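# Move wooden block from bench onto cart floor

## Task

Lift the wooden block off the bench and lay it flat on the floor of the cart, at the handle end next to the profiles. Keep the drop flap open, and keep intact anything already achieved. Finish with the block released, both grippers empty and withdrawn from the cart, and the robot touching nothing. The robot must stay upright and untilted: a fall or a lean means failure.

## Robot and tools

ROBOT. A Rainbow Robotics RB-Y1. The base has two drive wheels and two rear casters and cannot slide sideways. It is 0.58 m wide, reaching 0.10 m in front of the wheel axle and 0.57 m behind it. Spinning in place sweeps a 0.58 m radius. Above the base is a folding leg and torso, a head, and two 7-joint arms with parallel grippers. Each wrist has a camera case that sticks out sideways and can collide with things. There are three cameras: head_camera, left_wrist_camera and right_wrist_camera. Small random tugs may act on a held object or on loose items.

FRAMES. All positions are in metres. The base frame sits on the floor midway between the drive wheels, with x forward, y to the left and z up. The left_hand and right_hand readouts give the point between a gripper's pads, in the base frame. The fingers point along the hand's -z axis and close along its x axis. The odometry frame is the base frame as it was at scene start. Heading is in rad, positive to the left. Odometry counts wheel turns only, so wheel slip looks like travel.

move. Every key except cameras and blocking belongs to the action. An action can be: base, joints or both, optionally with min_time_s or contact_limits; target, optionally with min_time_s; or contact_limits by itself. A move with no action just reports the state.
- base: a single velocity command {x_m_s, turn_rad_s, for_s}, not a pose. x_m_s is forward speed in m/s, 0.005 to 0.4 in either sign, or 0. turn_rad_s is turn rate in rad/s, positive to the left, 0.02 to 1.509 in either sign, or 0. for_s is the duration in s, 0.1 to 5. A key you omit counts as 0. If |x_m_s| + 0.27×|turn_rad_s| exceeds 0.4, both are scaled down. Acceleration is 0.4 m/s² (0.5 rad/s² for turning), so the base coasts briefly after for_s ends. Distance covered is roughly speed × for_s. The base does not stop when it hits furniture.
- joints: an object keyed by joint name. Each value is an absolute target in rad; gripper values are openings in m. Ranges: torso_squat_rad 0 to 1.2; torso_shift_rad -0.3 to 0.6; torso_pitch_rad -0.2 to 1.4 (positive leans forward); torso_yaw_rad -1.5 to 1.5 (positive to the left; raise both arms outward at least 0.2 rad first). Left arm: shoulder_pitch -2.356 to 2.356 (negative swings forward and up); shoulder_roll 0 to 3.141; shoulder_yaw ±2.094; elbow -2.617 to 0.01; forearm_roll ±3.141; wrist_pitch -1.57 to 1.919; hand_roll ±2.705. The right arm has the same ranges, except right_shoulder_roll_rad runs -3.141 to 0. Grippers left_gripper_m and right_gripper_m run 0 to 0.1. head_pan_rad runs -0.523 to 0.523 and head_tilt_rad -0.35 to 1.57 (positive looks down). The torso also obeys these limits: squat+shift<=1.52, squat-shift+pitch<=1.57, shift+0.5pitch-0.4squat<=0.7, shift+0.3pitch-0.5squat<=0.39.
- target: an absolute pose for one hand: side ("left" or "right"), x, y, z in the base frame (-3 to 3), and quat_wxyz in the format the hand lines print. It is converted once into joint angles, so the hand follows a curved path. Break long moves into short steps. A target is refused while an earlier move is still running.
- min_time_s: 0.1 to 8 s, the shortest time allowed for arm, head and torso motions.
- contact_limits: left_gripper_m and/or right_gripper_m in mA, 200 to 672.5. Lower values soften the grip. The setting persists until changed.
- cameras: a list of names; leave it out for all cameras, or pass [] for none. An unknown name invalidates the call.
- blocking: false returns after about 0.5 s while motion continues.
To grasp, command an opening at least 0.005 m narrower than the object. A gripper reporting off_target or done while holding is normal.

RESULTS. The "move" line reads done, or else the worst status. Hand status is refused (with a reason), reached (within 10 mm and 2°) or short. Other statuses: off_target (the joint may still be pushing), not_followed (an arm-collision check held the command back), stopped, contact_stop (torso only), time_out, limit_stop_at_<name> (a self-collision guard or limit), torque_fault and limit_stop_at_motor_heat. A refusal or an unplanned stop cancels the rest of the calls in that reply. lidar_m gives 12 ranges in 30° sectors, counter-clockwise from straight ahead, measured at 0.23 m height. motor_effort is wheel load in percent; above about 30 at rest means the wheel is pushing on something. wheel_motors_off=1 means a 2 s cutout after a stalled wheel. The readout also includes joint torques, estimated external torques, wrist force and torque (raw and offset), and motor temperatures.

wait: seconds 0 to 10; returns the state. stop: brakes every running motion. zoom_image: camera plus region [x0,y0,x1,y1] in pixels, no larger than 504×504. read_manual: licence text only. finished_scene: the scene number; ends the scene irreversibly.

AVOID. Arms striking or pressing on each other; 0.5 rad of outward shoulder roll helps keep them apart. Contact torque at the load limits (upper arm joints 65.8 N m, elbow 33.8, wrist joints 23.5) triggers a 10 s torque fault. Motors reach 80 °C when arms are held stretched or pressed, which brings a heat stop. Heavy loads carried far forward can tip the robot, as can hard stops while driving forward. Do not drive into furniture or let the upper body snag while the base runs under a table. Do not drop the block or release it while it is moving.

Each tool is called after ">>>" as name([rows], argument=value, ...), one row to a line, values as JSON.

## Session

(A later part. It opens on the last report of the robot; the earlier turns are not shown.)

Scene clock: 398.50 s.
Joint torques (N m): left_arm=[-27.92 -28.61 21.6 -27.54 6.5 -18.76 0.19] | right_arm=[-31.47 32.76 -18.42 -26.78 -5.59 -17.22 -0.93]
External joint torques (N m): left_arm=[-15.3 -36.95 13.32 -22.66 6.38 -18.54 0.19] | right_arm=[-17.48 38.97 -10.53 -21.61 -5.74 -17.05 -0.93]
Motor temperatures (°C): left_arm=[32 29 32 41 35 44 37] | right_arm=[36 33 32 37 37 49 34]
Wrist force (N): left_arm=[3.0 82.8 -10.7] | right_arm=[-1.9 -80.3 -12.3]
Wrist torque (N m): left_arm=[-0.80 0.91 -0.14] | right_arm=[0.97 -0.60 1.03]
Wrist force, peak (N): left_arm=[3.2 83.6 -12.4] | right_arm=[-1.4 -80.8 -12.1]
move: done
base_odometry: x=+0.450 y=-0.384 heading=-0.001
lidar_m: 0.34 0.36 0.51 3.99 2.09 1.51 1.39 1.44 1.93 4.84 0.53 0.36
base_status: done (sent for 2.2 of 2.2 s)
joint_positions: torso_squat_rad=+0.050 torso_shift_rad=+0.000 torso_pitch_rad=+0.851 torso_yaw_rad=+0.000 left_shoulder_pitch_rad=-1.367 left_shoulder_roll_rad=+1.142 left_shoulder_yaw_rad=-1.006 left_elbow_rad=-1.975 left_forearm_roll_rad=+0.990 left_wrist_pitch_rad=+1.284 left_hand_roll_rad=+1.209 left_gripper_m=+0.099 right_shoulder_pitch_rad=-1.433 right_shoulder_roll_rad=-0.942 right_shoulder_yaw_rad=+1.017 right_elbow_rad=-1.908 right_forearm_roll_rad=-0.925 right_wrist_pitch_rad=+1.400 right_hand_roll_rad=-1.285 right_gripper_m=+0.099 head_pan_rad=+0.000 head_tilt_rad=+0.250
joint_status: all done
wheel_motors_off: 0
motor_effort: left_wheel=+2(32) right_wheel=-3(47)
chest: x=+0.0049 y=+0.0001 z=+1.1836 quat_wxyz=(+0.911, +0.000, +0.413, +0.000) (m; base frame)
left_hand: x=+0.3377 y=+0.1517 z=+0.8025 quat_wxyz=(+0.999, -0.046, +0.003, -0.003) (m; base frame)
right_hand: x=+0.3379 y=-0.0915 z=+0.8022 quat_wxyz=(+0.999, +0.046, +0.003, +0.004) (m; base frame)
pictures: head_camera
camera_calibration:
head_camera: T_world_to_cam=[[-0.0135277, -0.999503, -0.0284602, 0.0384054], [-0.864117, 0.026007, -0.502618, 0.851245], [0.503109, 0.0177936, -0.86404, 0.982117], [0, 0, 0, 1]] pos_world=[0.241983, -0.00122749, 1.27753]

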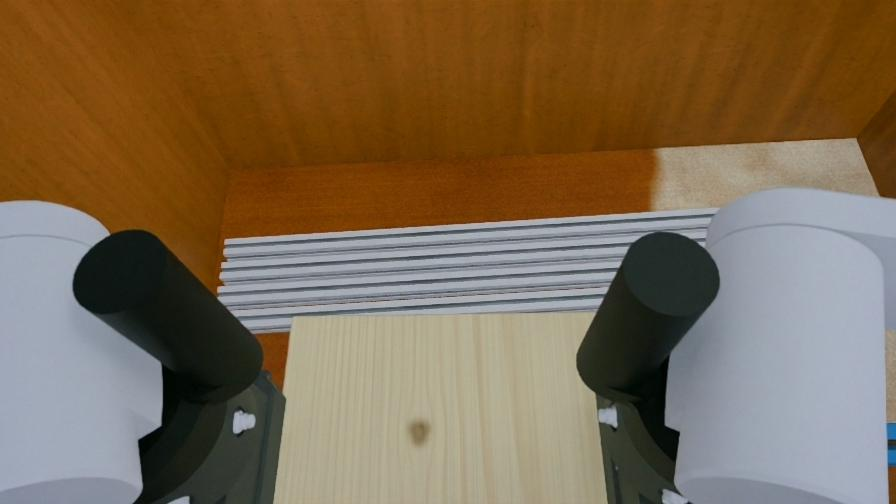

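>>> move(base={"turn_rad_s":0.1,"for_s":0.2}, cameras=[])

>>> move(base={"x_m_s":0.1,"for_s":1.0}, cameras=["head_camera","left_wrist_camera","right_wrist_camera"])

Scene clock: 405.67 s.
Joint torques (N m): left_arm=[-27.67 -28.81 21.62 -27.55 6.44 -18.67 0.12] | right_arm=[-31.78 32.97 -18.73 -26.68 -5.62 -17.2 -0.93]
External joint torques (N m): left_arm=[-15.05 -37.15 13.33 -22.68 6.32 -18.45 0.12] | right_arm=[-17.79 39.18 -10.84 -21.5 -5.77 -17.03 -0.93]
Motor temperatures (°C): left_arm=[32 29 32 41 35 45 37] | right_arm=[36 33 32 37 37 50 34]
Wrist force (N): left_arm=[3.3 83.4 -12.0] | right_arm=[-2.2 -79.9 -11.9]
Wrist torque (N m): left_arm=[-0.84 0.98 -0.13] | right_arm=[0.95 -0.59 1.04]
Wrist force, peak (N): left_arm=[3.1 83.9 -12.2] | right_arm=[-2.2 -81.0 -12.1]
move: done
base_odometry: x=+0.450 y=-0.384 heading=+0.018
lidar_m: 0.34 0.37 0.50 4.25 2.07 1.50 1.39 1.44 1.96 4.81 0.51 0.37
base_status: done (sent for 0.2 of 0.2 s)
joint_positions: torso_squat_rad=+0.050 torso_shift_rad=+0.000 torso_pitch_rad=+0.851 torso_yaw_rad=+0.000 left_shoulder_pitch_rad=-1.367 left_shoulder_roll_rad=+1.142 left_shoulder_yaw_rad=-1.006 left_elbow_rad=-1.975 left_forearm_roll_rad=+0.990 left_wrist_pitch_rad=+1.284 left_hand_roll_rad=+1.209 left_gripper_m=+0.099 right_shoulder_pitch_rad=-1.433 right_shoulder_roll_rad=-0.942 right_shoulder_yaw_rad=+1.017 right_elbow_rad=-1.908 right_forearm_roll_rad=-0.925 right_wrist_pitch_rad=+1.400 right_hand_roll_rad=-1.285 right_gripper_m=+0.099 head_pan_rad=+0.000 head_tilt_rad=+0.250
joint_status: not commanded
wheel_motors_off: 0
motor_effort: left_wheel=-21(41) right_wheel=+17(41)
chest: x=+0.0049 y=+0.0001 z=+1.1836 quat_wxyz=(+0.911, +0.000, +0.413, +0.000) (m; base frame)
left_hand: x=+0.3377 y=+0.1517 z=+0.8025 quat_wxyz=(+0.999, -0.046, +0.003, -0.003) (m; base frame)
right_hand: x=+0.3379 y=-0.0915 z=+0.8023 quat_wxyz=(+0.999, +0.046, +0.003, +0.004) (m; base frame)
pictures: none
No camera images: "cameras" was empty.

Scene clock: 407.20 s.
Joint torques (N m): left_arm=[-27.43 -28.74 21.47 -27.5 6.44 -18.74 0.3] | right_arm=[-31.56 32.6 -18.71 -26.83 -5.68 -17.24 -1.06]
External joint torques (N m): left_arm=[-14.81 -37.08 13.18 -22.62 6.33 -18.52 0.3] | right_arm=[-17.57 38.81 -10.82 -21.66 -5.83 -17.07 -1.06]
Motor temperatures (°C): left_arm=[32 29 32 41 35 45 37] | right_arm=[36 33 32 37 37 50 34]
Wrist force (N): left_arm=[3.0 82.5 -12.1] | right_arm=[-2.8 -80.5 -12.8]
Wrist torque (N m): left_arm=[-0.72 0.94 -0.10] | right_arm=[1.02 -0.62 1.08]
Wrist force, peak (N): left_arm=[4.4 83.5 -12.0] | right_arm=[-3.1 -80.7 -11.6]
move: done
base_odometry: x=+0.550 y=-0.382 heading=+0.018
lidar_m: 0.25 0.26 0.37 1.70 2.21 1.61 1.50 1.55 2.11 4.39 0.38 0.27
base_status: done (sent for 1 of 1 s)
joint_positions: torso_squat_rad=+0.050 torso_shift_rad=+0.000 torso_pitch_rad=+0.851 torso_yaw_rad=+0.000 left_shoulder_pitch_rad=-1.367 left_shoulder_roll_rad=+1.142 left_shoulder_yaw_rad=-1.006 left_elbow_rad=-1.975 left_forearm_roll_rad=+0.990 left_wrist_pitch_rad=+1.284 left_hand_roll_rad=+1.209 left_gripper_m=+0.099 right_shoulder_pitch_rad=-1.433 right_shoulder_roll_rad=-0.942 right_shoulder_yaw_rad=+1.017 right_elbow_rad=-1.908 right_forearm_roll_rad=-0.925 right_wrist_pitch_rad=+1.400 right_hand_roll_rad=-1.285 right_gripper_m=+0.099 head_pan_rad=+0.000 head_tilt_rad=+0.250
joint_status: not commanded
wheel_motors_off: 0
motor_effort: left_wheel=+0(28) right_wheel=-2(36)
chest: x=+0.0049 y=+0.0001 z=+1.1836 quat_wxyz=(+0.911, +0.000, +0.413, +0.000) (m; base frame)
left_hand: x=+0.3377 y=+0.1517 z=+0.8025 quat_wxyz=(+0.999, -0.046, +0.003, -0.003) (m; base frame)
right_hand: x=+0.3380 y=-0.0915 z=+0.8022 quat_wxyz=(+0.999, +0.046, +0.003, +0.004) (m; base frame)
pictures: head_camera, left_wrist_camera, right_wrist_camera
camera_calibration:
head_camera: T_world_to_cam=[[-0.0135345, -0.999503, -0.028468, 0.038412], [-0.86416, 0.0260153, -0.502544, 0.851201], [0.503034, 0.0177992, -0.864083, 0.98212], [0, 0, 0, 1]] pos_world=[0.242054, -0.00123227, 1.27749]
left_wrist_camera: T_world_to_cam=[[0.999636, 0.0206608, -0.0173671, -0.327376], [0.0267648, -0.841844, 0.539057, -0.28486], [-0.0034831, -0.539325, -0.84209, 0.831265], [0, 0, 0, 1]] pos_world=[0.337776, 0.215278, 0.84787]
right_wrist_camera: T_world_to_cam=[[-0.999153, -0.0341685, -0.0229466, 0.351745], [-0.0411358, 0.810465, 0.584341, -0.353638], [-0.00136862, 0.584789, -0.811184, 0.776895], [0, 0, 0, 1]] pos_world=[0.337963, -0.15569, 0.844922]

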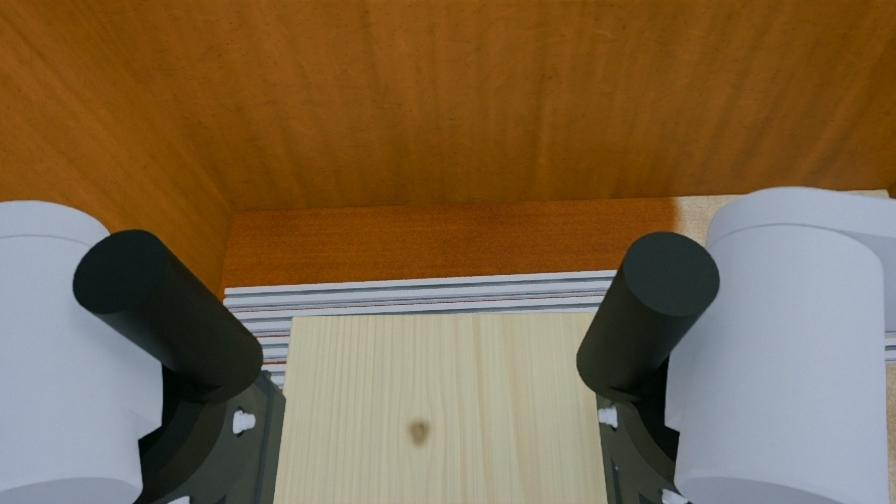

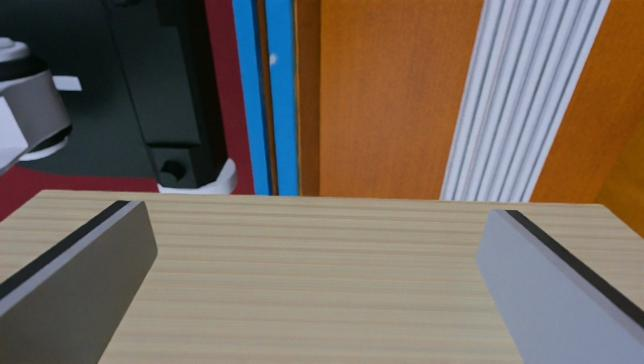

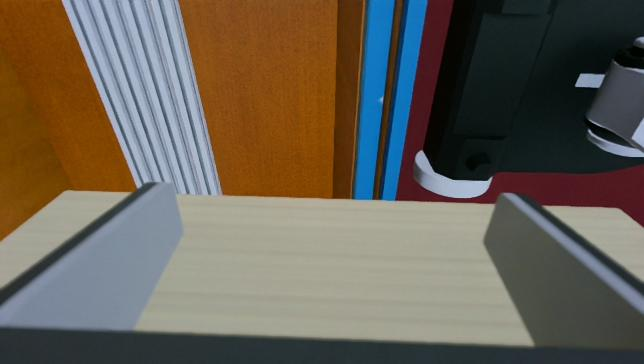

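>>> move(joints={"torso_squat_rad":0.05,"torso_shift_rad":0.149,"torso_pitch_rad":0.85}, min_time_s=2, cameras=[])

>>> move(joints={"torso_squat_rad":0.35,"torso_shift_rad":0.16,"torso_pitch_rad":0.85}, min_time_s=2, cameras=["head_camera","left_wrist_camera","right_wrist_camera"])

Scene clock: 420.23 s.
Joint torques (N m): left_arm=[-27.5 -29.03 21.31 -27.54 6.41 -18.84 0.07] | right_arm=[-31.68 32.86 -18.93 -26.76 -5.68 -17.17 -1.11]
External joint torques (N m): left_arm=[-14.88 -37.37 13.02 -22.66 6.29 -18.62 0.07] | right_arm=[-17.69 39.06 -11.04 -21.59 -5.83 -17 -1.11]
Motor temperatures (°C): left_arm=[33 30 32 42 35 46 37] | right_arm=[37 33 32 38 37 51 34]
Wrist force (N): left_arm=[3.0 83.0 -11.8] | right_arm=[-2.5 -80.2 -12.0]
Wrist torque (N m): left_arm=[-0.78 0.93 -0.09] | right_arm=[0.97 -0.65 1.08]
Wrist force, peak (N): left_arm=[3.1 83.8 -12.0] | right_arm=[-2.4 -80.6 -12.4]
move: done
base_odometry: x=+0.550 y=-0.382 heading=+0.018
lidar_m: 0.24 0.26 0.36 1.71 2.21 1.61 1.50 1.53 2.11 4.40 0.37 0.27
base_status: not commanded
joint_positions: torso_squat_rad=+0.050 torso_shift_rad=+0.149 torso_pitch_rad=+0.851 torso_yaw_rad=+0.000 left_shoulder_pitch_rad=-1.367 left_shoulder_roll_rad=+1.142 left_shoulder_yaw_rad=-1.006 left_elbow_rad=-1.975 left_forearm_roll_rad=+0.990 left_wrist_pitch_rad=+1.284 left_hand_roll_rad=+1.209 left_gripper_m=+0.099 right_shoulder_pitch_rad=-1.433 right_shoulder_roll_rad=-0.942 right_shoulder_yaw_rad=+1.017 right_elbow_rad=-1.908 right_forearm_roll_rad=-0.925 right_wrist_pitch_rad=+1.400 right_hand_roll_rad=-1.285 right_gripper_m=+0.099 head_pan_rad=+0.000 head_tilt_rad=+0.250
joint_status: all done
wheel_motors_off: 0
motor_effort: left_wheel=+1(3) right_wheel=-1(4)
chest: x=+0.1087 y=+0.0001 z=+1.1758 quat_wxyz=(+0.911, +0.000, +0.413, +0.000) (m; base frame)
left_hand: x=+0.4415 y=+0.1517 z=+0.7947 quat_wxyz=(+0.999, -0.046, +0.003, -0.003) (m; base frame)
right_hand: x=+0.4417 y=-0.0915 z=+0.7944 quat_wxyz=(+0.999, +0.046, +0.003, +0.004) (m; base frame)
pictures: none
No camera images: "cameras" was empty.

Scene clock: 422.53 s.
Joint torques (N m): left_arm=[-27.57 -28.91 21.39 -27.61 6.44 -18.73 0.18] | right_arm=[-31.51 33.01 -18.59 -26.75 -5.62 -17.4 -1.02]
External joint torques (N m): left_arm=[-14.96 -37.25 13.1 -22.74 6.33 -18.51 0.18] | right_arm=[-17.51 39.22 -10.7 -21.57 -5.78 -17.23 -1.02]
Motor temperatures (°C): left_arm=[33 30 32 42 35 46 37] | right_arm=[37 33 32 38 37 51 34]
Wrist force (N): left_arm=[3.7 82.4 -11.8] | right_arm=[-2.3 -80.1 -11.3]
Wrist torque (N m): left_arm=[-0.72 0.99 -0.05] | right_arm=[0.92 -0.60 1.09]
Wrist force, peak (N): left_arm=[2.4 83.7 -12.6] | right_arm=[-2.4 -80.6 -11.9]
move: done
base_odometry: x=+0.550 y=-0.382 heading=+0.018
lidar_m: 0.24 0.26 0.36 1.72 2.22 1.58 1.49 1.54 2.11 4.41 0.38 0.26
base_status: not commanded
joint_positions: torso_squat_rad=+0.350 torso_shift_rad=+0.160 torso_pitch_rad=+0.851 torso_yaw_rad=+0.000 left_shoulder_pitch_rad=-1.367 left_shoulder_roll_rad=+1.142 left_shoulder_yaw_rad=-1.006 left_elbow_rad=-1.975 left_forearm_roll_rad=+0.990 left_wrist_pitch_rad=+1.284 left_hand_roll_rad=+1.209 left_gripper_m=+0.099 right_shoulder_pitch_rad=-1.433 right_shoulder_roll_rad=-0.942 right_shoulder_yaw_rad=+1.017 right_elbow_rad=-1.908 right_forearm_roll_rad=-0.925 right_wrist_pitch_rad=+1.400 right_hand_roll_rad=-1.285 right_gripper_m=+0.099 head_pan_rad=+0.000 head_tilt_rad=+0.250
joint_status: all done
wheel_motors_off: 0
motor_effort: left_wheel=+0(2) right_wheel=-1(3)
chest: x=+0.1096 y=+0.0001 z=+1.1337 quat_wxyz=(+0.911, +0.000, +0.413, +0.000) (m; base frame)
left_hand: x=+0.4425 y=+0.1517 z=+0.7526 quat_wxyz=(+0.999, -0.046, +0.003, -0.003) (m; base frame)
right_hand: x=+0.4427 y=-0.0915 z=+0.7523 quat_wxyz=(+0.999, +0.046, +0.003, +0.004) (m; base frame)
pictures: head_camera, left_wrist_camera, right_wrist_camera
camera_calibration:
head_camera: T_world_to_cam=[[-0.0135296, -0.999503, -0.0284703, 0.0384043], [-0.864074, 0.0260153, -0.502691, 0.916718], [0.503182, 0.0177992, -0.863997, 0.886207], [0, 0, 0, 1]] pos_world=[0.346709, -0.00123731, 1.2276]
left_wrist_camera: T_world_to_cam=[[0.999639, 0.0206607, -0.0171959, -0.43307], [0.0266724, -0.841844, 0.539062, -0.260744], [-0.00333883, -0.539325, -0.842091, 0.789563], [0, 0, 0, 1]] pos_world=[0.442504, 0.215274, 0.797994]
right_wrist_camera: T_world_to_cam=[[-0.999149, -0.0341685, -0.0231176, 0.455374], [-0.0412359, 0.810465, 0.584333, -0.320131], [-0.00122976, 0.584789, -0.811184, 0.736522], [0, 0, 0, 1]] pos_world=[0.442692, -0.155695, 0.795045]

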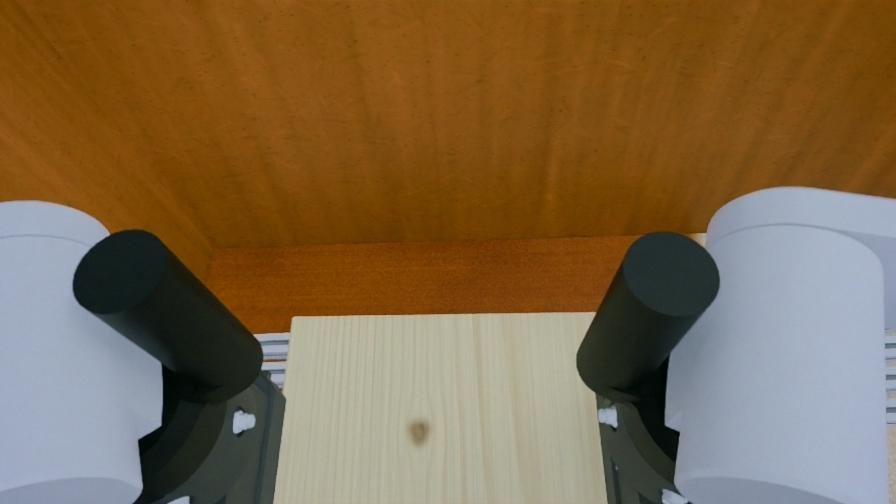

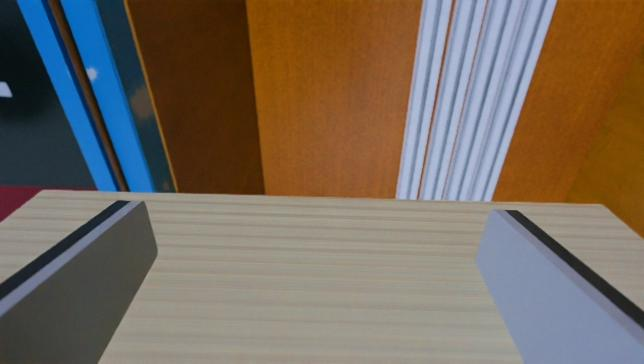

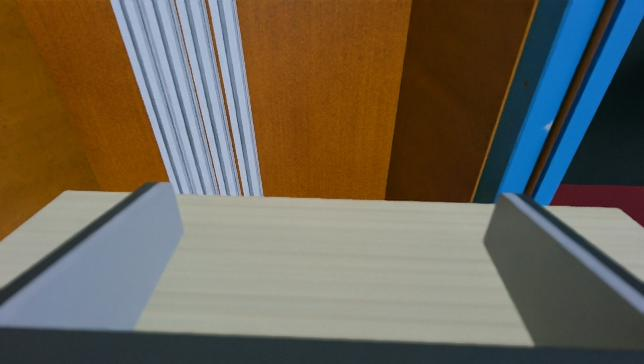

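>>> move(joints={"torso_squat_rad":0.6,"torso_shift_rad":0.182,"torso_pitch_rad":0.85}, min_time_s=2, cameras=["head_camera","left_wrist_camera","right_wrist_camera"])

Scene clock: 430.60 s.
Joint torques (N m): left_arm=[-27.68 -28.74 21.46 -27.6 6.46 -18.73 0.24] | right_arm=[-31.62 32.49 -18.65 -26.8 -5.69 -17.22 -0.95]
External joint torques (N m): left_arm=[-15.07 -37.07 13.17 -22.73 6.35 -18.52 0.24] | right_arm=[-17.62 38.7 -10.76 -21.62 -5.84 -17.05 -0.95]
Motor temperatures (°C): left_arm=[33 30 32 42 36 46 37] | right_arm=[37 33 32 38 37 52 34]
Wrist force (N): left_arm=[3.6 83.0 -11.9] | right_arm=[-2.1 -80.3 -12.3]
Wrist torque (N m): left_arm=[-0.83 1.01 -0.06] | right_arm=[0.97 -0.55 1.11]
Wrist force, peak (N): left_arm=[3.9 83.5 -11.8] | right_arm=[-2.1 -81.0 -11.5]
move: done
base_odometry: x=+0.550 y=-0.382 heading=+0.018
lidar_m: 0.24 0.26 0.37 1.70 2.22 1.59 1.50 1.56 2.10 4.37 0.38 0.26
base_status: not commanded
joint_positions: torso_squat_rad=+0.600 torso_shift_rad=+0.182 torso_pitch_rad=+0.851 torso_yaw_rad=+0.000 left_shoulder_pitch_rad=-1.367 left_shoulder_roll_rad=+1.142 left_shoulder_yaw_rad=-1.006 left_elbow_rad=-1.975 left_forearm_roll_rad=+0.990 left_wrist_pitch_rad=+1.284 left_hand_roll_rad=+1.209 left_gripper_m=+0.099 right_shoulder_pitch_rad=-1.433 right_shoulder_roll_rad=-0.942 right_shoulder_yaw_rad=+1.017 right_elbow_rad=-1.908 right_forearm_roll_rad=-0.925 right_wrist_pitch_rad=+1.400 right_hand_roll_rad=-1.285 right_gripper_m=+0.099 head_pan_rad=+0.000 head_tilt_rad=+0.250
joint_status: all done
wheel_motors_off: 0
motor_effort: left_wheel=+0(2) right_wheel=+0(3)
chest: x=+0.1094 y=+0.0001 z=+1.0527 quat_wxyz=(+0.911, +0.000, +0.413, +0.000) (m; base frame)
left_hand: x=+0.4423 y=+0.1517 z=+0.6717 quat_wxyz=(+0.999, -0.046, +0.003, -0.003) (m; base frame)
right_hand: x=+0.4425 y=-0.0915 z=+0.6714 quat_wxyz=(+0.999, +0.046, +0.003, +0.004) (m; base frame)
pictures: head_camera, left_wrist_camera, right_wrist_camera
camera_calibration:
head_camera: T_world_to_cam=[[-0.0135295, -0.999503, -0.0284706, 0.0360886], [-0.86407, 0.0260155, -0.502699, 0.875839], [0.50319, 0.0177993, -0.863992, 0.81637], [0, 0, 0, 1]] pos_world=[0.346485, -0.00124552, 1.14665]
left_wrist_camera: T_world_to_cam=[[0.999639, 0.0206606, -0.0171864, -0.434249], [0.0266671, -0.841844, 0.539062, -0.217105], [-0.00333093, -0.539325, -0.842091, 0.721387], [0, 0, 0, 1]] pos_world=[0.442285, 0.215265, 0.717043]
right_wrist_camera: T_world_to_cam=[[-0.999148, -0.0341682, -0.0231274, 0.453291], [-0.0412414, 0.810465, 0.584333, -0.272829], [-0.00122165, 0.584789, -0.811184, 0.670857], [0, 0, 0, 1]] pos_world=[0.442473, -0.155703, 0.714095]

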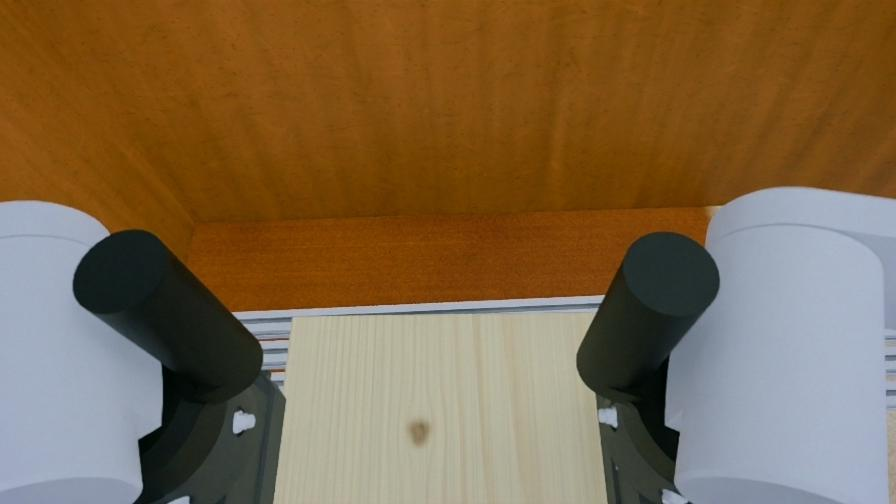

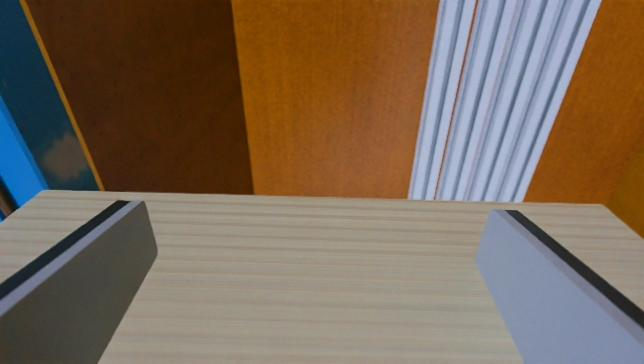

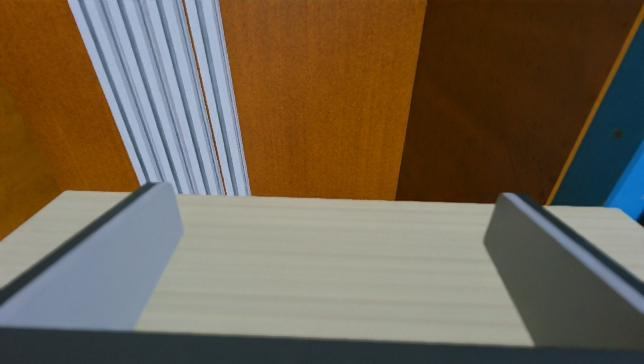

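>>> move(joints={"torso_squat_rad":0.8,"torso_shift_rad":0.216,"torso_pitch_rad":0.85}, min_time_s=2, cameras=["head_camera"])

>>> move(joints={"torso_squat_rad":0.98,"torso_shift_rad":0.271,"torso_pitch_rad":0.85}, min_time_s=2, cameras=["head_camera","left_wrist_camera","right_wrist_camera"])

Scene clock: 437.00 s.
Joint torques (N m): left_arm=[-27.56 -28.84 21.35 -27.62 6.5 -18.73 0.14] | right_arm=[-31.66 32.86 -18.79 -26.85 -5.73 -17.19 -0.92]
External joint torques (N m): left_arm=[-14.94 -37.17 13.06 -22.75 6.39 -18.51 0.14] | right_arm=[-17.66 39.07 -10.9 -21.68 -5.88 -17.02 -0.92]
Motor temperatures (°C): left_arm=[33 30 32 42 36 46 37] | right_arm=[37 34 32 39 37 52 34]
Wrist force (N): left_arm=[3.5 82.7 -12.3] | right_arm=[-2.6 -80.1 -12.3]
Wrist torque (N m): left_arm=[-0.76 0.98 -0.09] | right_arm=[0.96 -0.64 1.08]
Wrist force, peak (N): left_arm=[2.4 83.8 -11.8] | right_arm=[-2.2 -80.9 -11.7]
move: done
base_odometry: x=+0.550 y=-0.382 heading=+0.018
lidar_m: 0.24 0.27 0.37 1.71 2.22 1.61 1.49 1.55 2.09 4.38 0.37 0.27
base_status: not commanded
joint_positions: torso_squat_rad=+0.800 torso_shift_rad=+0.216 torso_pitch_rad=+0.851 torso_yaw_rad=+0.000 left_shoulder_pitch_rad=-1.367 left_shoulder_roll_rad=+1.142 left_shoulder_yaw_rad=-1.006 left_elbow_rad=-1.975 left_forearm_roll_rad=+0.990 left_wrist_pitch_rad=+1.284 left_hand_roll_rad=+1.209 left_gripper_m=+0.099 right_shoulder_pitch_rad=-1.433 right_shoulder_roll_rad=-0.942 right_shoulder_yaw_rad=+1.017 right_elbow_rad=-1.908 right_forearm_roll_rad=-0.925 right_wrist_pitch_rad=+1.400 right_hand_roll_rad=-1.285 right_gripper_m=+0.099 head_pan_rad=+0.000 head_tilt_rad=+0.250
joint_status: all done
wheel_motors_off: 0
motor_effort: left_wheel=-1(1) right_wheel=-1(3)
chest: x=+0.1093 y=+0.0001 z=+0.9609 quat_wxyz=(+0.911, +0.000, +0.413, +0.000) (m; base frame)
left_hand: x=+0.4422 y=+0.1517 z=+0.5798 quat_wxyz=(+0.999, -0.046, +0.003, -0.003) (m; base frame)
right_hand: x=+0.4424 y=-0.0915 z=+0.5796 quat_wxyz=(+0.999, +0.046, +0.003, +0.004) (m; base frame)
pictures: head_camera
camera_calibration:
head_camera: T_world_to_cam=[[-0.013529, -0.999503, -0.0284707, 0.0334643], [-0.86406, 0.0260155, -0.502717, 0.829631], [0.503207, 0.0177992, -0.863982, 0.737066], [0, 0, 0, 1]] pos_world=[0.346406, -0.00125477, 1.05483]

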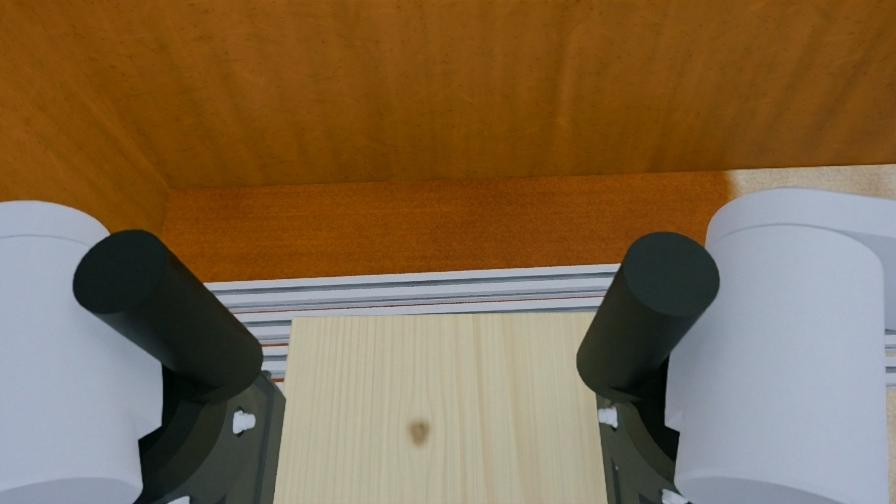

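Scene clock: 439.30 s.
Joint torques (N m): left_arm=[-27.35 -28.82 21.35 -27.56 6.41 -18.77 0.19] | right_arm=[-31.53 33.11 -18.84 -26.67 -5.62 -17.23 -1.09]
External joint torques (N m): left_arm=[-14.74 -37.16 13.06 -22.69 6.3 -18.56 0.19] | right_arm=[-17.54 39.32 -10.95 -21.49 -5.77 -17.06 -1.09]
Motor temperatures (°C): left_arm=[33 30 32 42 36 46 37] | right_arm=[37 34 32 39 37 52 34]
Wrist force (N): left_arm=[3.4 82.8 -12.1] | right_arm=[-2.6 -80.3 -12.2]
Wrist torque (N m): left_arm=[-0.73 0.98 -0.10] | right_arm=[0.99 -0.62 1.09]
Wrist force, peak (N): left_arm=[3.8 83.9 -11.8] | right_arm=[-2.3 -80.7 -11.5]
move: done
base_odometry: x=+0.550 y=-0.382 heading=+0.018
lidar_m: 0.24 0.27 0.38 1.69 2.24 1.60 1.50 1.55 2.10 4.40 0.36 0.26
base_status: not commanded
joint_positions: torso_squat_rad=+0.980 torso_shift_rad=+0.271 torso_pitch_rad=+0.851 torso_yaw_rad=+0.000 left_shoulder_pitch_rad=-1.367 left_shoulder_roll_rad=+1.142 left_shoulder_yaw_rad=-1.006 left_elbow_rad=-1.975 left_forearm_roll_rad=+0.990 left_wrist_pitch_rad=+1.284 left_hand_roll_rad=+1.209 left_gripper_m=+0.099 right_shoulder_pitch_rad=-1.433 right_shoulder_roll_rad=-0.942 right_shoulder_yaw_rad=+1.017 right_elbow_rad=-1.908 right_forearm_roll_rad=-0.925 right_wrist_pitch_rad=+1.400 right_hand_roll_rad=-1.285 right_gripper_m=+0.099 head_pan_rad=+0.000 head_tilt_rad=+0.250
joint_status: all done
wheel_motors_off: 0
motor_effort: left_wheel=-1(1) right_wheel=+1(3)
chest: x=+0.1091 y=+0.0001 z=+0.8603 quat_wxyz=(+0.911, +0.000, +0.413, +0.000) (m; base frame)
left_hand: x=+0.4420 y=+0.1517 z=+0.4792 quat_wxyz=(+0.999, -0.046, +0.003, -0.003) (m; base frame)
right_hand: x=+0.4423 y=-0.0915 z=+0.4789 quat_wxyz=(+0.999, +0.046, +0.003, +0.004) (m; base frame)
pictures: head_camera, left_wrist_camera, right_wrist_camera
camera_calibration:
head_camera: T_world_to_cam=[[-0.0135286, -0.999503, -0.0284708, 0.0305856], [-0.864054, 0.0260154, -0.502726, 0.778877], [0.503217, 0.0177991, -0.863977, 0.650172], [0, 0, 0, 1]] pos_world=[0.346228, -0.00126489, 0.954166]
left_wrist_camera: T_world_to_cam=[[0.999639, 0.0206604, -0.0171558, -0.437329], [0.0266505, -0.841844, 0.539063, -0.11335], [-0.00330523, -0.539326, -0.842091, 0.559279], [0, 0, 0, 1]] pos_world=[0.442041, 0.215246, 0.524564]
right_wrist_camera: T_world_to_cam=[[-0.999148, -0.0341686, -0.0231577, 0.44861], [-0.0412594, 0.810465, 0.584332, -0.160343], [-0.00119731, 0.584789, -0.811184, 0.514721], [0, 0, 0, 1]] pos_world=[0.442228, -0.155723, 0.521616]

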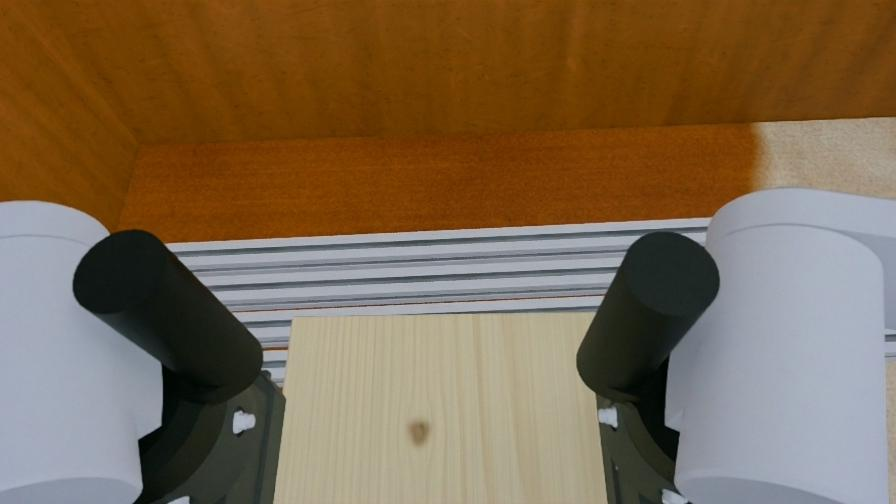

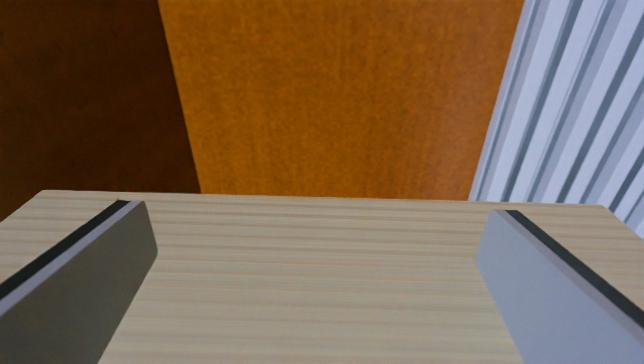

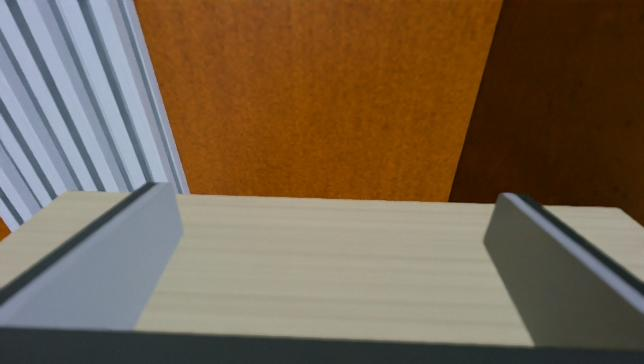

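>>> move(joints={"left_shoulder_pitch_rad":-1.349,"left_shoulder_roll_rad":1.1,"left_shoulder_yaw_rad":-1.025,"left_elbow_rad":-1.920,"left_forearm_roll_rad":0.955,"left_wrist_pitch_rad":1.238,"left_hand_roll_rad":1.1865,"right_shoulder_pitch_rad":-1.414,"right_shoulder_roll_rad":-0.907,"right_shoulder_yaw_rad":1.036,"right_elbow_rad":-1.854,"right_forearm_roll_rad":-0.891,"right_wrist_pitch_rad":1.349,"right_hand_roll_rad":-1.260}, min_time_s=1.5, cameras=[])

>>> move(joints={"left_shoulder_pitch_rad":-1.321,"left_shoulder_roll_rad":1.041,"left_shoulder_yaw_rad":-1.054,"left_elbow_rad":-1.809,"left_forearm_roll_rad":0.909,"left_wrist_pitch_rad":1.170,"left_hand_roll_rad":1.1465,"right_shoulder_pitch_rad":-1.383,"right_shoulder_roll_rad":-0.859,"right_shoulder_yaw_rad":1.065,"right_elbow_rad":-1.743,"right_forearm_roll_rad":-0.847,"right_wrist_pitch_rad":1.271,"right_hand_roll_rad":-1.216}, min_time_s=2, cameras=["left_wrist_camera","head_camera"])

Scene clock: 444.37 s.
Joint torques (N m): left_arm=[-26.17 -27.14 19.05 -26.02 5.73 -17.07 -0.39] | right_arm=[-28.78 33.66 -14.78 -27.19 -4.95 -15.5 0.06]
External joint torques (N m): left_arm=[-13.62 -35.35 10.97 -20.97 5.61 -16.86 -0.39] | right_arm=[-14.92 39.74 -7.1 -21.88 -5.1 -15.33 0.06]
Motor temperatures (°C): left_arm=[33 30 32 43 36 47 37] | right_arm=[37 34 32 39 37 52 34]
Wrist force (N): left_arm=[1.6 74.0 -12.0] | right_arm=[0.2 -71.3 -12.5]
Wrist torque (N m): left_arm=[-0.73 0.31 0.65] | right_arm=[0.79 -0.02 -0.51]
Wrist force, peak (N): left_arm=[3.2 87.0 -11.9] | right_arm=[-3.0 -84.3 -11.3]
move: done
base_odometry: x=+0.550 y=-0.382 heading=+0.018
lidar_m: 0.25 0.26 0.36 1.72 2.21 1.59 1.49 1.55 2.11 4.38 0.38 0.26
base_status: not commanded
joint_positions: torso_squat_rad=+0.980 torso_shift_rad=+0.271 torso_pitch_rad=+0.851 torso_yaw_rad=+0.000 left_shoulder_pitch_rad=-1.345 left_shoulder_roll_rad=+1.109 left_shoulder_yaw_rad=-1.027 left_elbow_rad=-1.915 left_forearm_roll_rad=+0.954 left_wrist_pitch_rad=+1.242 left_hand_roll_rad=+1.187 left_gripper_m=+0.099 right_shoulder_pitch_rad=-1.410 right_shoulder_roll_rad=-0.917 right_shoulder_yaw_rad=+1.038 right_elbow_rad=-1.849 right_forearm_roll_rad=-0.890 right_wrist_pitch_rad=+1.353 right_hand_roll_rad=-1.260 right_gripper_m=+0.099 head_pan_rad=+0.000 head_tilt_rad=+0.250
joint_status: all done
wheel_motors_off: 0
motor_effort: left_wheel=-1(2) right_wheel=+1(3)
chest: x=+0.1091 y=+0.0001 z=+0.8603 quat_wxyz=(+0.911, +0.000, +0.413, +0.000) (m; base frame)
left_hand: x=+0.4415 y=+0.1518 z=+0.4582 quat_wxyz=(+0.999, -0.046, +0.003, -0.003) (m; base frame)
right_hand: x=+0.4421 y=-0.0919 z=+0.4582 quat_wxyz=(+0.999, +0.046, +0.002, +0.004) (m; base frame)
pictures: none
No camera images: "cameras" was empty.

Scene clock: 446.67 s.
Joint torques (N m): left_arm=[-11.83 -38.23 0.76 -24.75 7.37 -15.24 -4.93] | right_arm=[-12.36 38.29 0.26 -22.67 -6.5 -12.6 4.06]
External joint torques (N m): left_arm=[0.83 -46.25 -7.07 -19.61 7.28 -15.02 -4.93] | right_arm=[1.51 44.12 7.64 -17.28 -6.66 -12.42 4.06]
Motor temperatures (°C): left_arm=[33 30 32 43 36 46 37] | right_arm=[37 34 32 39 37 52 34]
Wrist force (N): left_arm=[3.6 80.9 44.6] | right_arm=[3.9 -68.8 36.1]
Wrist torque (N m): left_arm=[-2.43 -2.54 4.62] | right_arm=[1.74 -2.21 -3.99]
Wrist force, peak (N): left_arm=[-1.6 83.9 43.3] | right_arm=[5.5 -76.0 48.5]
move: done
base_odometry: x=+0.550 y=-0.382 heading=+0.018
lidar_m: 0.25 0.26 0.37 1.70 2.22 1.60 1.49 1.55 2.11 4.40 0.37 0.26
base_status: not commanded
joint_positions: torso_squat_rad=+0.980 torso_shift_rad=+0.270 torso_pitch_rad=+0.847 torso_yaw_rad=+0.000 left_shoulder_pitch_rad=-1.321 left_shoulder_roll_rad=+1.052 left_shoulder_yaw_rad=-1.052 left_elbow_rad=-1.804 left_forearm_roll_rad=+0.907 left_wrist_pitch_rad=+1.174 left_hand_roll_rad=+1.148 left_gripper_m=+0.099 right_shoulder_pitch_rad=-1.383 right_shoulder_roll_rad=-0.870 right_shoulder_yaw_rad=+1.063 right_elbow_rad=-1.739 right_forearm_roll_rad=-0.845 right_wrist_pitch_rad=+1.274 right_hand_roll_rad=-1.217 right_gripper_m=+0.099 head_pan_rad=+0.000 head_tilt_rad=+0.250
joint_status: all done
wheel_motors_off: 0
motor_effort: left_wheel=+1(9) right_wheel=-3(4)
chest: x=+0.1077 y=+0.0001 z=+0.8611 quat_wxyz=(+0.912, +0.000, +0.411, +0.000) (m; base frame)
left_hand: x=+0.4456 y=+0.1523 z=+0.4296 quat_wxyz=(+0.999, -0.047, -0.004, -0.002) (m; base frame)
right_hand: x=+0.4450 y=-0.0911 z=+0.4292 quat_wxyz=(+0.999, +0.048, -0.003, +0.004) (m; base frame)
pictures: head_camera, left_wrist_camera
camera_calibration:
head_camera: T_world_to_cam=[[-0.0132167, -0.999502, -0.0286705, 0.0307513], [-0.862068, 0.0259176, -0.50613, 0.780829], [0.506621, 0.0180265, -0.86198, 0.64957], [0, 0, 0, 1]] pos_world=[0.344448, -0.00121074, 0.955999]
left_wrist_camera: T_world_to_cam=[[0.999738, 0.0225827, -0.00371161, -0.447893], [0.0210084, -0.841254, 0.540233, -0.0843085], [0.00907749, -0.540169, -0.841508, 0.512211], [0, 0, 0, 1]] pos_world=[0.444897, 0.21587, 0.474913]

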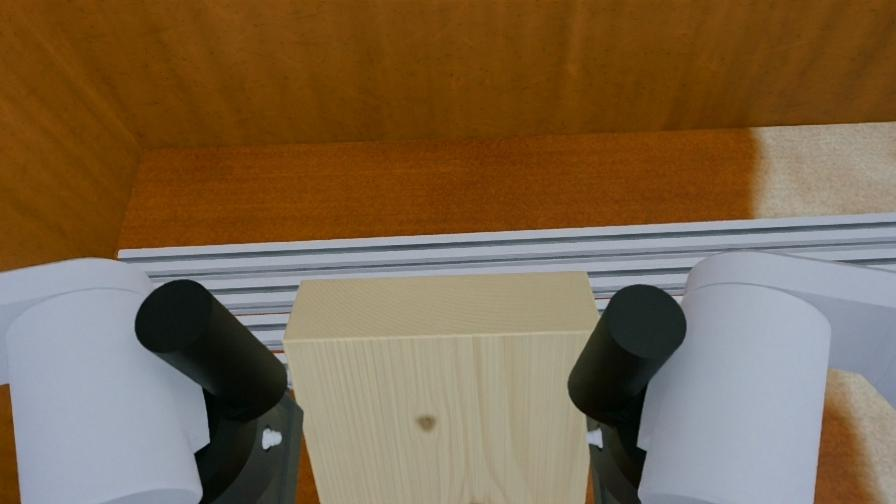

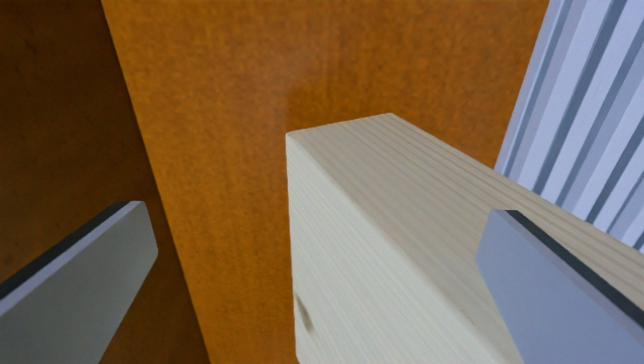

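>>> move(joints={"torso_squat_rad":0.8,"torso_shift_rad":0.216,"torso_pitch_rad":0.85}, min_time_s=2.5, cameras=["left_wrist_camera","head_camera","right_wrist_camera"])

Scene clock: 463.90 s.
Joint torques (N m): left_arm=[-25.86 -26.38 15.09 -27.62 4.19 -14.46 -4.05] | right_arm=[-29.75 32.59 -12.37 -29.95 -3.47 -13.31 3.76]
External joint torques (N m): left_arm=[-13.36 -34.33 7.36 -22.43 4.07 -14.25 -4.05] | right_arm=[-16.04 38.38 -5.08 -24.52 -3.62 -13.14 3.76]
Motor temperatures (°C): left_arm=[32 30 32 43 36 44 38] | right_arm=[36 34 32 38 37 49 34]
Wrist force (N): left_arm=[1.0 66.7 -11.2] | right_arm=[-0.7 -63.4 -15.5]
Wrist torque (N m): left_arm=[-1.34 0.42 3.76] | right_arm=[0.90 0.47 -3.65]
Wrist force, peak (N): left_arm=[3.1 82.1 44.3] | right_arm=[4.2 -69.3 36.8]
move: done
base_odometry: x=+0.550 y=-0.382 heading=+0.018
lidar_m: 0.25 0.27 0.37 1.71 2.21 1.60 1.50 1.56 2.10 4.38 0.35 0.25
base_status: not commanded
joint_positions: torso_squat_rad=+0.800 torso_shift_rad=+0.216 torso_pitch_rad=+0.851 torso_yaw_rad=+0.000 left_shoulder_pitch_rad=-1.318 left_shoulder_roll_rad=+1.049 left_shoulder_yaw_rad=-1.056 left_elbow_rad=-1.803 left_forearm_roll_rad=+0.908 left_wrist_pitch_rad=+1.173 left_hand_roll_rad=+1.148 left_gripper_m=+0.099 right_shoulder_pitch_rad=-1.379 right_shoulder_roll_rad=-0.869 right_shoulder_yaw_rad=+1.066 right_elbow_rad=-1.737 right_forearm_roll_rad=-0.846 right_wrist_pitch_rad=+1.274 right_hand_roll_rad=-1.217 right_gripper_m=+0.099 head_pan_rad=+0.000 head_tilt_rad=+0.250
joint_status: all done
wheel_motors_off: 0
motor_effort: left_wheel=-2(3) right_wheel=+1(4)
chest: x=+0.1094 y=+0.0001 z=+0.9608 quat_wxyz=(+0.911, +0.000, +0.413, +0.000) (m; base frame)
left_hand: x=+0.4420 y=+0.1517 z=+0.5259 quat_wxyz=(+0.999, -0.047, +0.002, -0.003) (m; base frame)
right_hand: x=+0.4416 y=-0.0921 z=+0.5252 quat_wxyz=(+0.999, +0.046, +0.003, +0.004) (m; base frame)
pictures: head_camera, left_wrist_camera, right_wrist_camera
camera_calibration:
head_camera: T_world_to_cam=[[-0.0134749, -0.999503, -0.0284914, 0.0334915], [-0.864165, 0.0259755, -0.502538, 0.829482], [0.503028, 0.0178496, -0.864086, 0.737087], [0, 0, 0, 1]] pos_world=[0.346485, -0.00122802, 1.05471]
left_wrist_camera: T_world_to_cam=[[0.999671, 0.0206003, -0.0152683, -0.437493], [0.0255835, -0.841369, 0.539856, -0.138499], [-0.00172509, -0.540069, -0.841619, 0.597823], [0, 0, 0, 1]] pos_world=[0.441924, 0.21535, 0.571229]
right_wrist_camera: T_world_to_cam=[[-0.999124, -0.0346582, -0.0234702, 0.449123], [-0.0418397, 0.810628, 0.584064, -0.186506], [-0.00121702, 0.584534, -0.811368, 0.552724], [0, 0, 0, 1]] pos_world=[0.441598, -0.156333, 0.567935]

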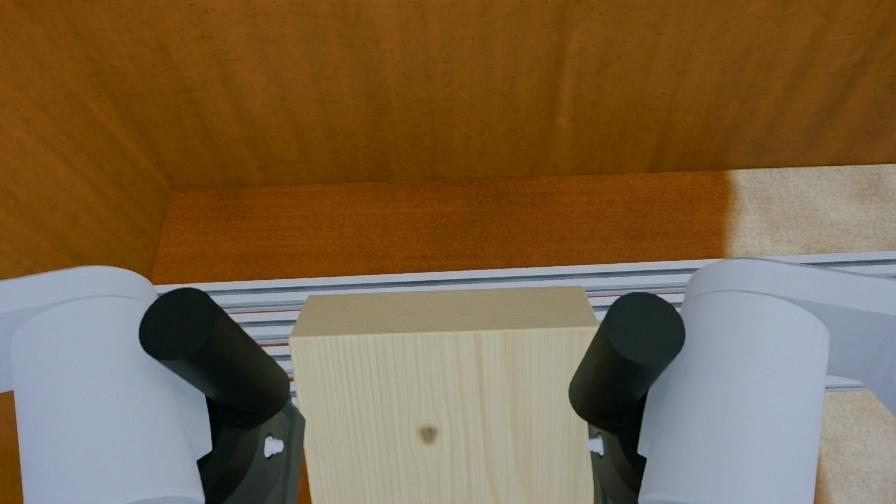

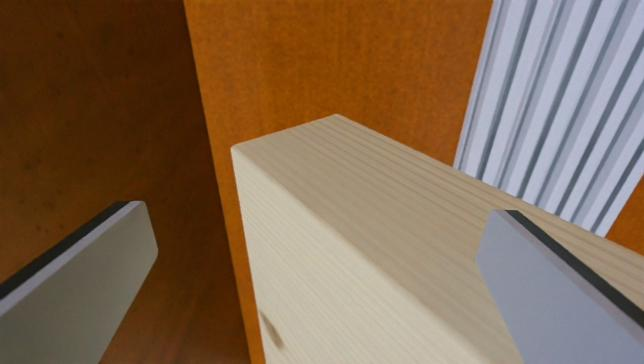

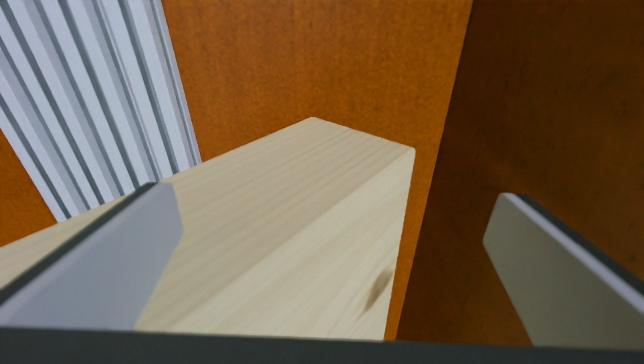

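>>> move(joints={"torso_squat_rad":0.35,"torso_shift_rad":0.16,"torso_pitch_rad":0.85}, min_time_s=2.5, cameras=[])

>>> move(joints={"torso_squat_rad":0.05,"torso_shift_rad":0.149,"torso_pitch_rad":0.85}, min_time_s=2, cameras=[])

>>> move(joints={"left_shoulder_pitch_rad":-1.349,"left_shoulder_roll_rad":1.1,"left_shoulder_yaw_rad":-1.025,"left_elbow_rad":-1.920,"left_forearm_roll_rad":0.955,"left_wrist_pitch_rad":1.238,"left_hand_roll_rad":1.1865,"right_shoulder_pitch_rad":-1.414,"right_shoulder_roll_rad":-0.907,"right_shoulder_yaw_rad":1.036,"right_elbow_rad":-1.854,"right_forearm_roll_rad":-0.891,"right_wrist_pitch_rad":1.349,"right_hand_roll_rad":-1.260}, min_time_s=1.5, cameras=["left_wrist_camera","right_wrist_camera"])

Scene clock: 471.40 s.
Joint torques (N m): left_arm=[-26.05 -26.17 15.45 -27.69 4.13 -14.42 -3.99] | right_arm=[-30.33 32.67 -12.69 -29.95 -3.59 -13.46 3.61]
External joint torques (N m): left_arm=[-13.54 -34.12 7.72 -22.5 4.01 -14.2 -3.99] | right_arm=[-16.62 38.46 -5.4 -24.52 -3.73 -13.3 3.61]
Motor temperatures (°C): left_arm=[32 30 32 43 35 43 38] | right_arm=[36 34 32 39 37 49 35]
Wrist force (N): left_arm=[1.2 65.9 -10.6] | right_arm=[0.0 -63.3 -14.6]
Wrist torque (N m): left_arm=[-1.27 0.37 3.80] | right_arm=[0.87 0.51 -3.64]
Wrist force, peak (N): left_arm=[1.9 67.3 -10.6] | right_arm=[0.0 -64.3 -15.2]
move: done
base_odometry: x=+0.550 y=-0.382 heading=+0.018
lidar_m: 0.25 0.26 0.37 1.71 2.21 1.60 1.50 1.55 2.10 4.39 0.37 0.25
base_status: not commanded
joint_positions: torso_squat_rad=+0.350 torso_shift_rad=+0.160 torso_pitch_rad=+0.851 torso_yaw_rad=+0.000 left_shoulder_pitch_rad=-1.317 left_shoulder_roll_rad=+1.049 left_shoulder_yaw_rad=-1.056 left_elbow_rad=-1.803 left_forearm_roll_rad=+0.908 left_wrist_pitch_rad=+1.173 left_hand_roll_rad=+1.148 left_gripper_m=+0.099 right_shoulder_pitch_rad=-1.379 right_shoulder_roll_rad=-0.869 right_shoulder_yaw_rad=+1.066 right_elbow_rad=-1.737 right_forearm_roll_rad=-0.846 right_wrist_pitch_rad=+1.274 right_hand_roll_rad=-1.217 right_gripper_m=+0.099 head_pan_rad=+0.000 head_tilt_rad=+0.250
joint_status: all done
wheel_motors_off: 0
motor_effort: left_wheel=-1(3) right_wheel=+4(5)
chest: x=+0.1096 y=+0.0001 z=+1.1336 quat_wxyz=(+0.911, +0.000, +0.413, +0.000) (m; base frame)
left_hand: x=+0.4422 y=+0.1518 z=+0.6987 quat_wxyz=(+0.999, -0.047, +0.002, -0.003) (m; base frame)
right_hand: x=+0.4418 y=-0.0921 z=+0.6980 quat_wxyz=(+0.999, +0.046, +0.003, +0.004) (m; base frame)
pictures: none
No camera images: "cameras" was empty.

Scene clock: 473.70 s.
Joint torques (N m): left_arm=[-26.24 -26.08 15.2 -27.6 4.11 -14.34 -4.05] | right_arm=[-30.61 32.86 -12.95 -29.96 -3.45 -13.44 3.88]
External joint torques (N m): left_arm=[-13.74 -34.03 7.48 -22.41 3.99 -14.13 -4.04] | right_arm=[-16.9 38.65 -5.66 -24.52 -3.6 -13.27 3.88]
Motor temperatures (°C): left_arm=[32 30 32 43 35 43 38] | right_arm=[36 34 32 39 37 49 35]
Wrist force (N): left_arm=[1.9 66.0 -10.8] | right_arm=[-0.1 -63.6 -15.1]
Wrist torque (N m): left_arm=[-1.33 0.41 3.77] | right_arm=[0.91 0.48 -3.62]
Wrist force, peak (N): left_arm=[1.8 66.9 -10.8] | right_arm=[-0.2 -63.9 -15.3]
move: done
base_odometry: x=+0.550 y=-0.382 heading=+0.018
lidar_m: 0.24 0.26 0.37 1.70 2.21 1.60 1.49 1.56 2.12 4.39 0.35 0.26
base_status: not commanded
joint_positions: torso_squat_rad=+0.050 torso_shift_rad=+0.149 torso_pitch_rad=+0.851 torso_yaw_rad=+0.000 left_shoulder_pitch_rad=-1.317 left_shoulder_roll_rad=+1.049 left_shoulder_yaw_rad=-1.056 left_elbow_rad=-1.803 left_forearm_roll_rad=+0.908 left_wrist_pitch_rad=+1.173 left_hand_roll_rad=+1.148 left_gripper_m=+0.099 right_shoulder_pitch_rad=-1.379 right_shoulder_roll_rad=-0.869 right_shoulder_yaw_rad=+1.066 right_elbow_rad=-1.737 right_forearm_roll_rad=-0.846 right_wrist_pitch_rad=+1.274 right_hand_roll_rad=-1.217 right_gripper_m=+0.099 head_pan_rad=+0.000 head_tilt_rad=+0.250
joint_status: all done
wheel_motors_off: 0
motor_effort: left_wheel=-2(4) right_wheel=+2(4)
chest: x=+0.1087 y=+0.0001 z=+1.1758 quat_wxyz=(+0.911, +0.000, +0.413, +0.000) (m; base frame)
left_hand: x=+0.4412 y=+0.1518 z=+0.7408 quat_wxyz=(+0.999, -0.047, +0.002, -0.003) (m; base frame)
right_hand: x=+0.4409 y=-0.0921 z=+0.7401 quat_wxyz=(+0.999, +0.046, +0.003, +0.004) (m; base frame)
pictures: none
No camera images: "cameras" was empty.

Scene clock: 475.50 s.
Joint torques (N m): left_arm=[-28.25 -26.21 18.38 -28.91 4.44 -15.34 -3.83] | right_arm=[-33.38 30.62 -15.96 -31.25 -4.01 -14.79 3.41]
External joint torques (N m): left_arm=[-15.71 -34.42 10.3 -23.86 4.33 -15.12 -3.83] | right_arm=[-19.53 36.69 -8.29 -25.93 -4.15 -14.62 3.41]
Motor temperatures (°C): left_arm=[32 30 32 43 35 43 38] | right_arm=[36 34 32 39 37 49 35]
Wrist force (N): left_arm=[0.9 71.7 -10.5] | right_arm=[0.9 -69.0 -14.8]
Wrist torque (N m): left_arm=[-1.44 0.39 4.10] | right_arm=[0.97 0.61 -3.94]
Wrist force, peak (N): left_arm=[1.0 84.2 -8.1] | right_arm=[0.1 -81.7 -14.0]
move: done
base_odometry: x=+0.550 y=-0.382 heading=+0.018
lidar_m: 0.25 0.26 0.37 1.71 2.21 1.61 1.50 1.54 2.10 4.40 0.37 0.25
base_status: not commanded
joint_positions: torso_squat_rad=+0.050 torso_shift_rad=+0.149 torso_pitch_rad=+0.851 torso_yaw_rad=+0.000 left_shoulder_pitch_rad=-1.345 left_shoulder_roll_rad=+1.108 left_shoulder_yaw_rad=-1.027 left_elbow_rad=-1.914 left_forearm_roll_rad=+0.954 left_wrist_pitch_rad=+1.242 left_hand_roll_rad=+1.187 left_gripper_m=+0.099 right_shoulder_pitch_rad=-1.409 right_shoulder_roll_rad=-0.916 right_shoulder_yaw_rad=+1.038 right_elbow_rad=-1.848 right_forearm_roll_rad=-0.890 right_wrist_pitch_rad=+1.353 right_hand_roll_rad=-1.261 right_gripper_m=+0.099 head_pan_rad=+0.000 head_tilt_rad=+0.250
joint_status: all done
wheel_motors_off: 0
motor_effort: left_wheel=-2(3) right_wheel=+1(4)
chest: x=+0.1087 y=+0.0001 z=+1.1758 quat_wxyz=(+0.911, +0.000, +0.413, +0.000) (m; base frame)
left_hand: x=+0.4409 y=+0.1519 z=+0.7735 quat_wxyz=(+0.999, -0.046, +0.003, -0.002) (m; base frame)
right_hand: x=+0.4410 y=-0.0919 z=+0.7731 quat_wxyz=(+0.999, +0.046, +0.003, +0.003) (m; base frame)
pictures: left_wrist_camera, right_wrist_camera
camera_calibration:
left_wrist_camera: T_world_to_cam=[[0.999638, 0.0207407, -0.0171468, -0.431158], [0.0267135, -0.841804, 0.539122, -0.271898], [-0.00325248, -0.539384, -0.842053, 0.807177], [0, 0, 0, 1]] pos_world=[0.440891, 0.215436, 0.818879]
right_wrist_camera: T_world_to_cam=[[-0.999172, -0.0336625, -0.0228338, 0.453948], [-0.0406602, 0.810869, 0.583813, -0.331786], [-0.00113742, 0.584258, -0.811567, 0.753823], [0, 0, 0, 1]] pos_world=[0.44094, -0.156111, 0.815844]

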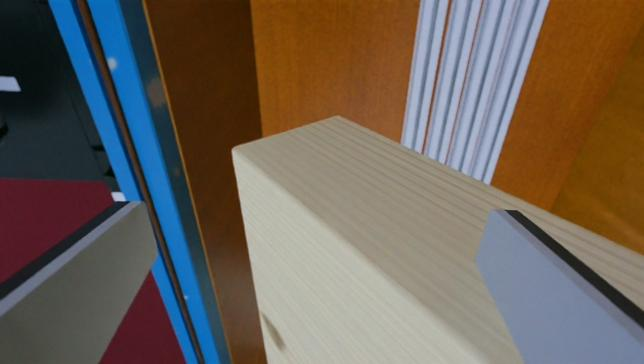

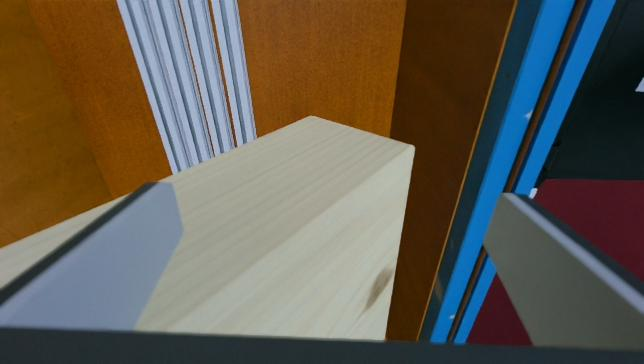

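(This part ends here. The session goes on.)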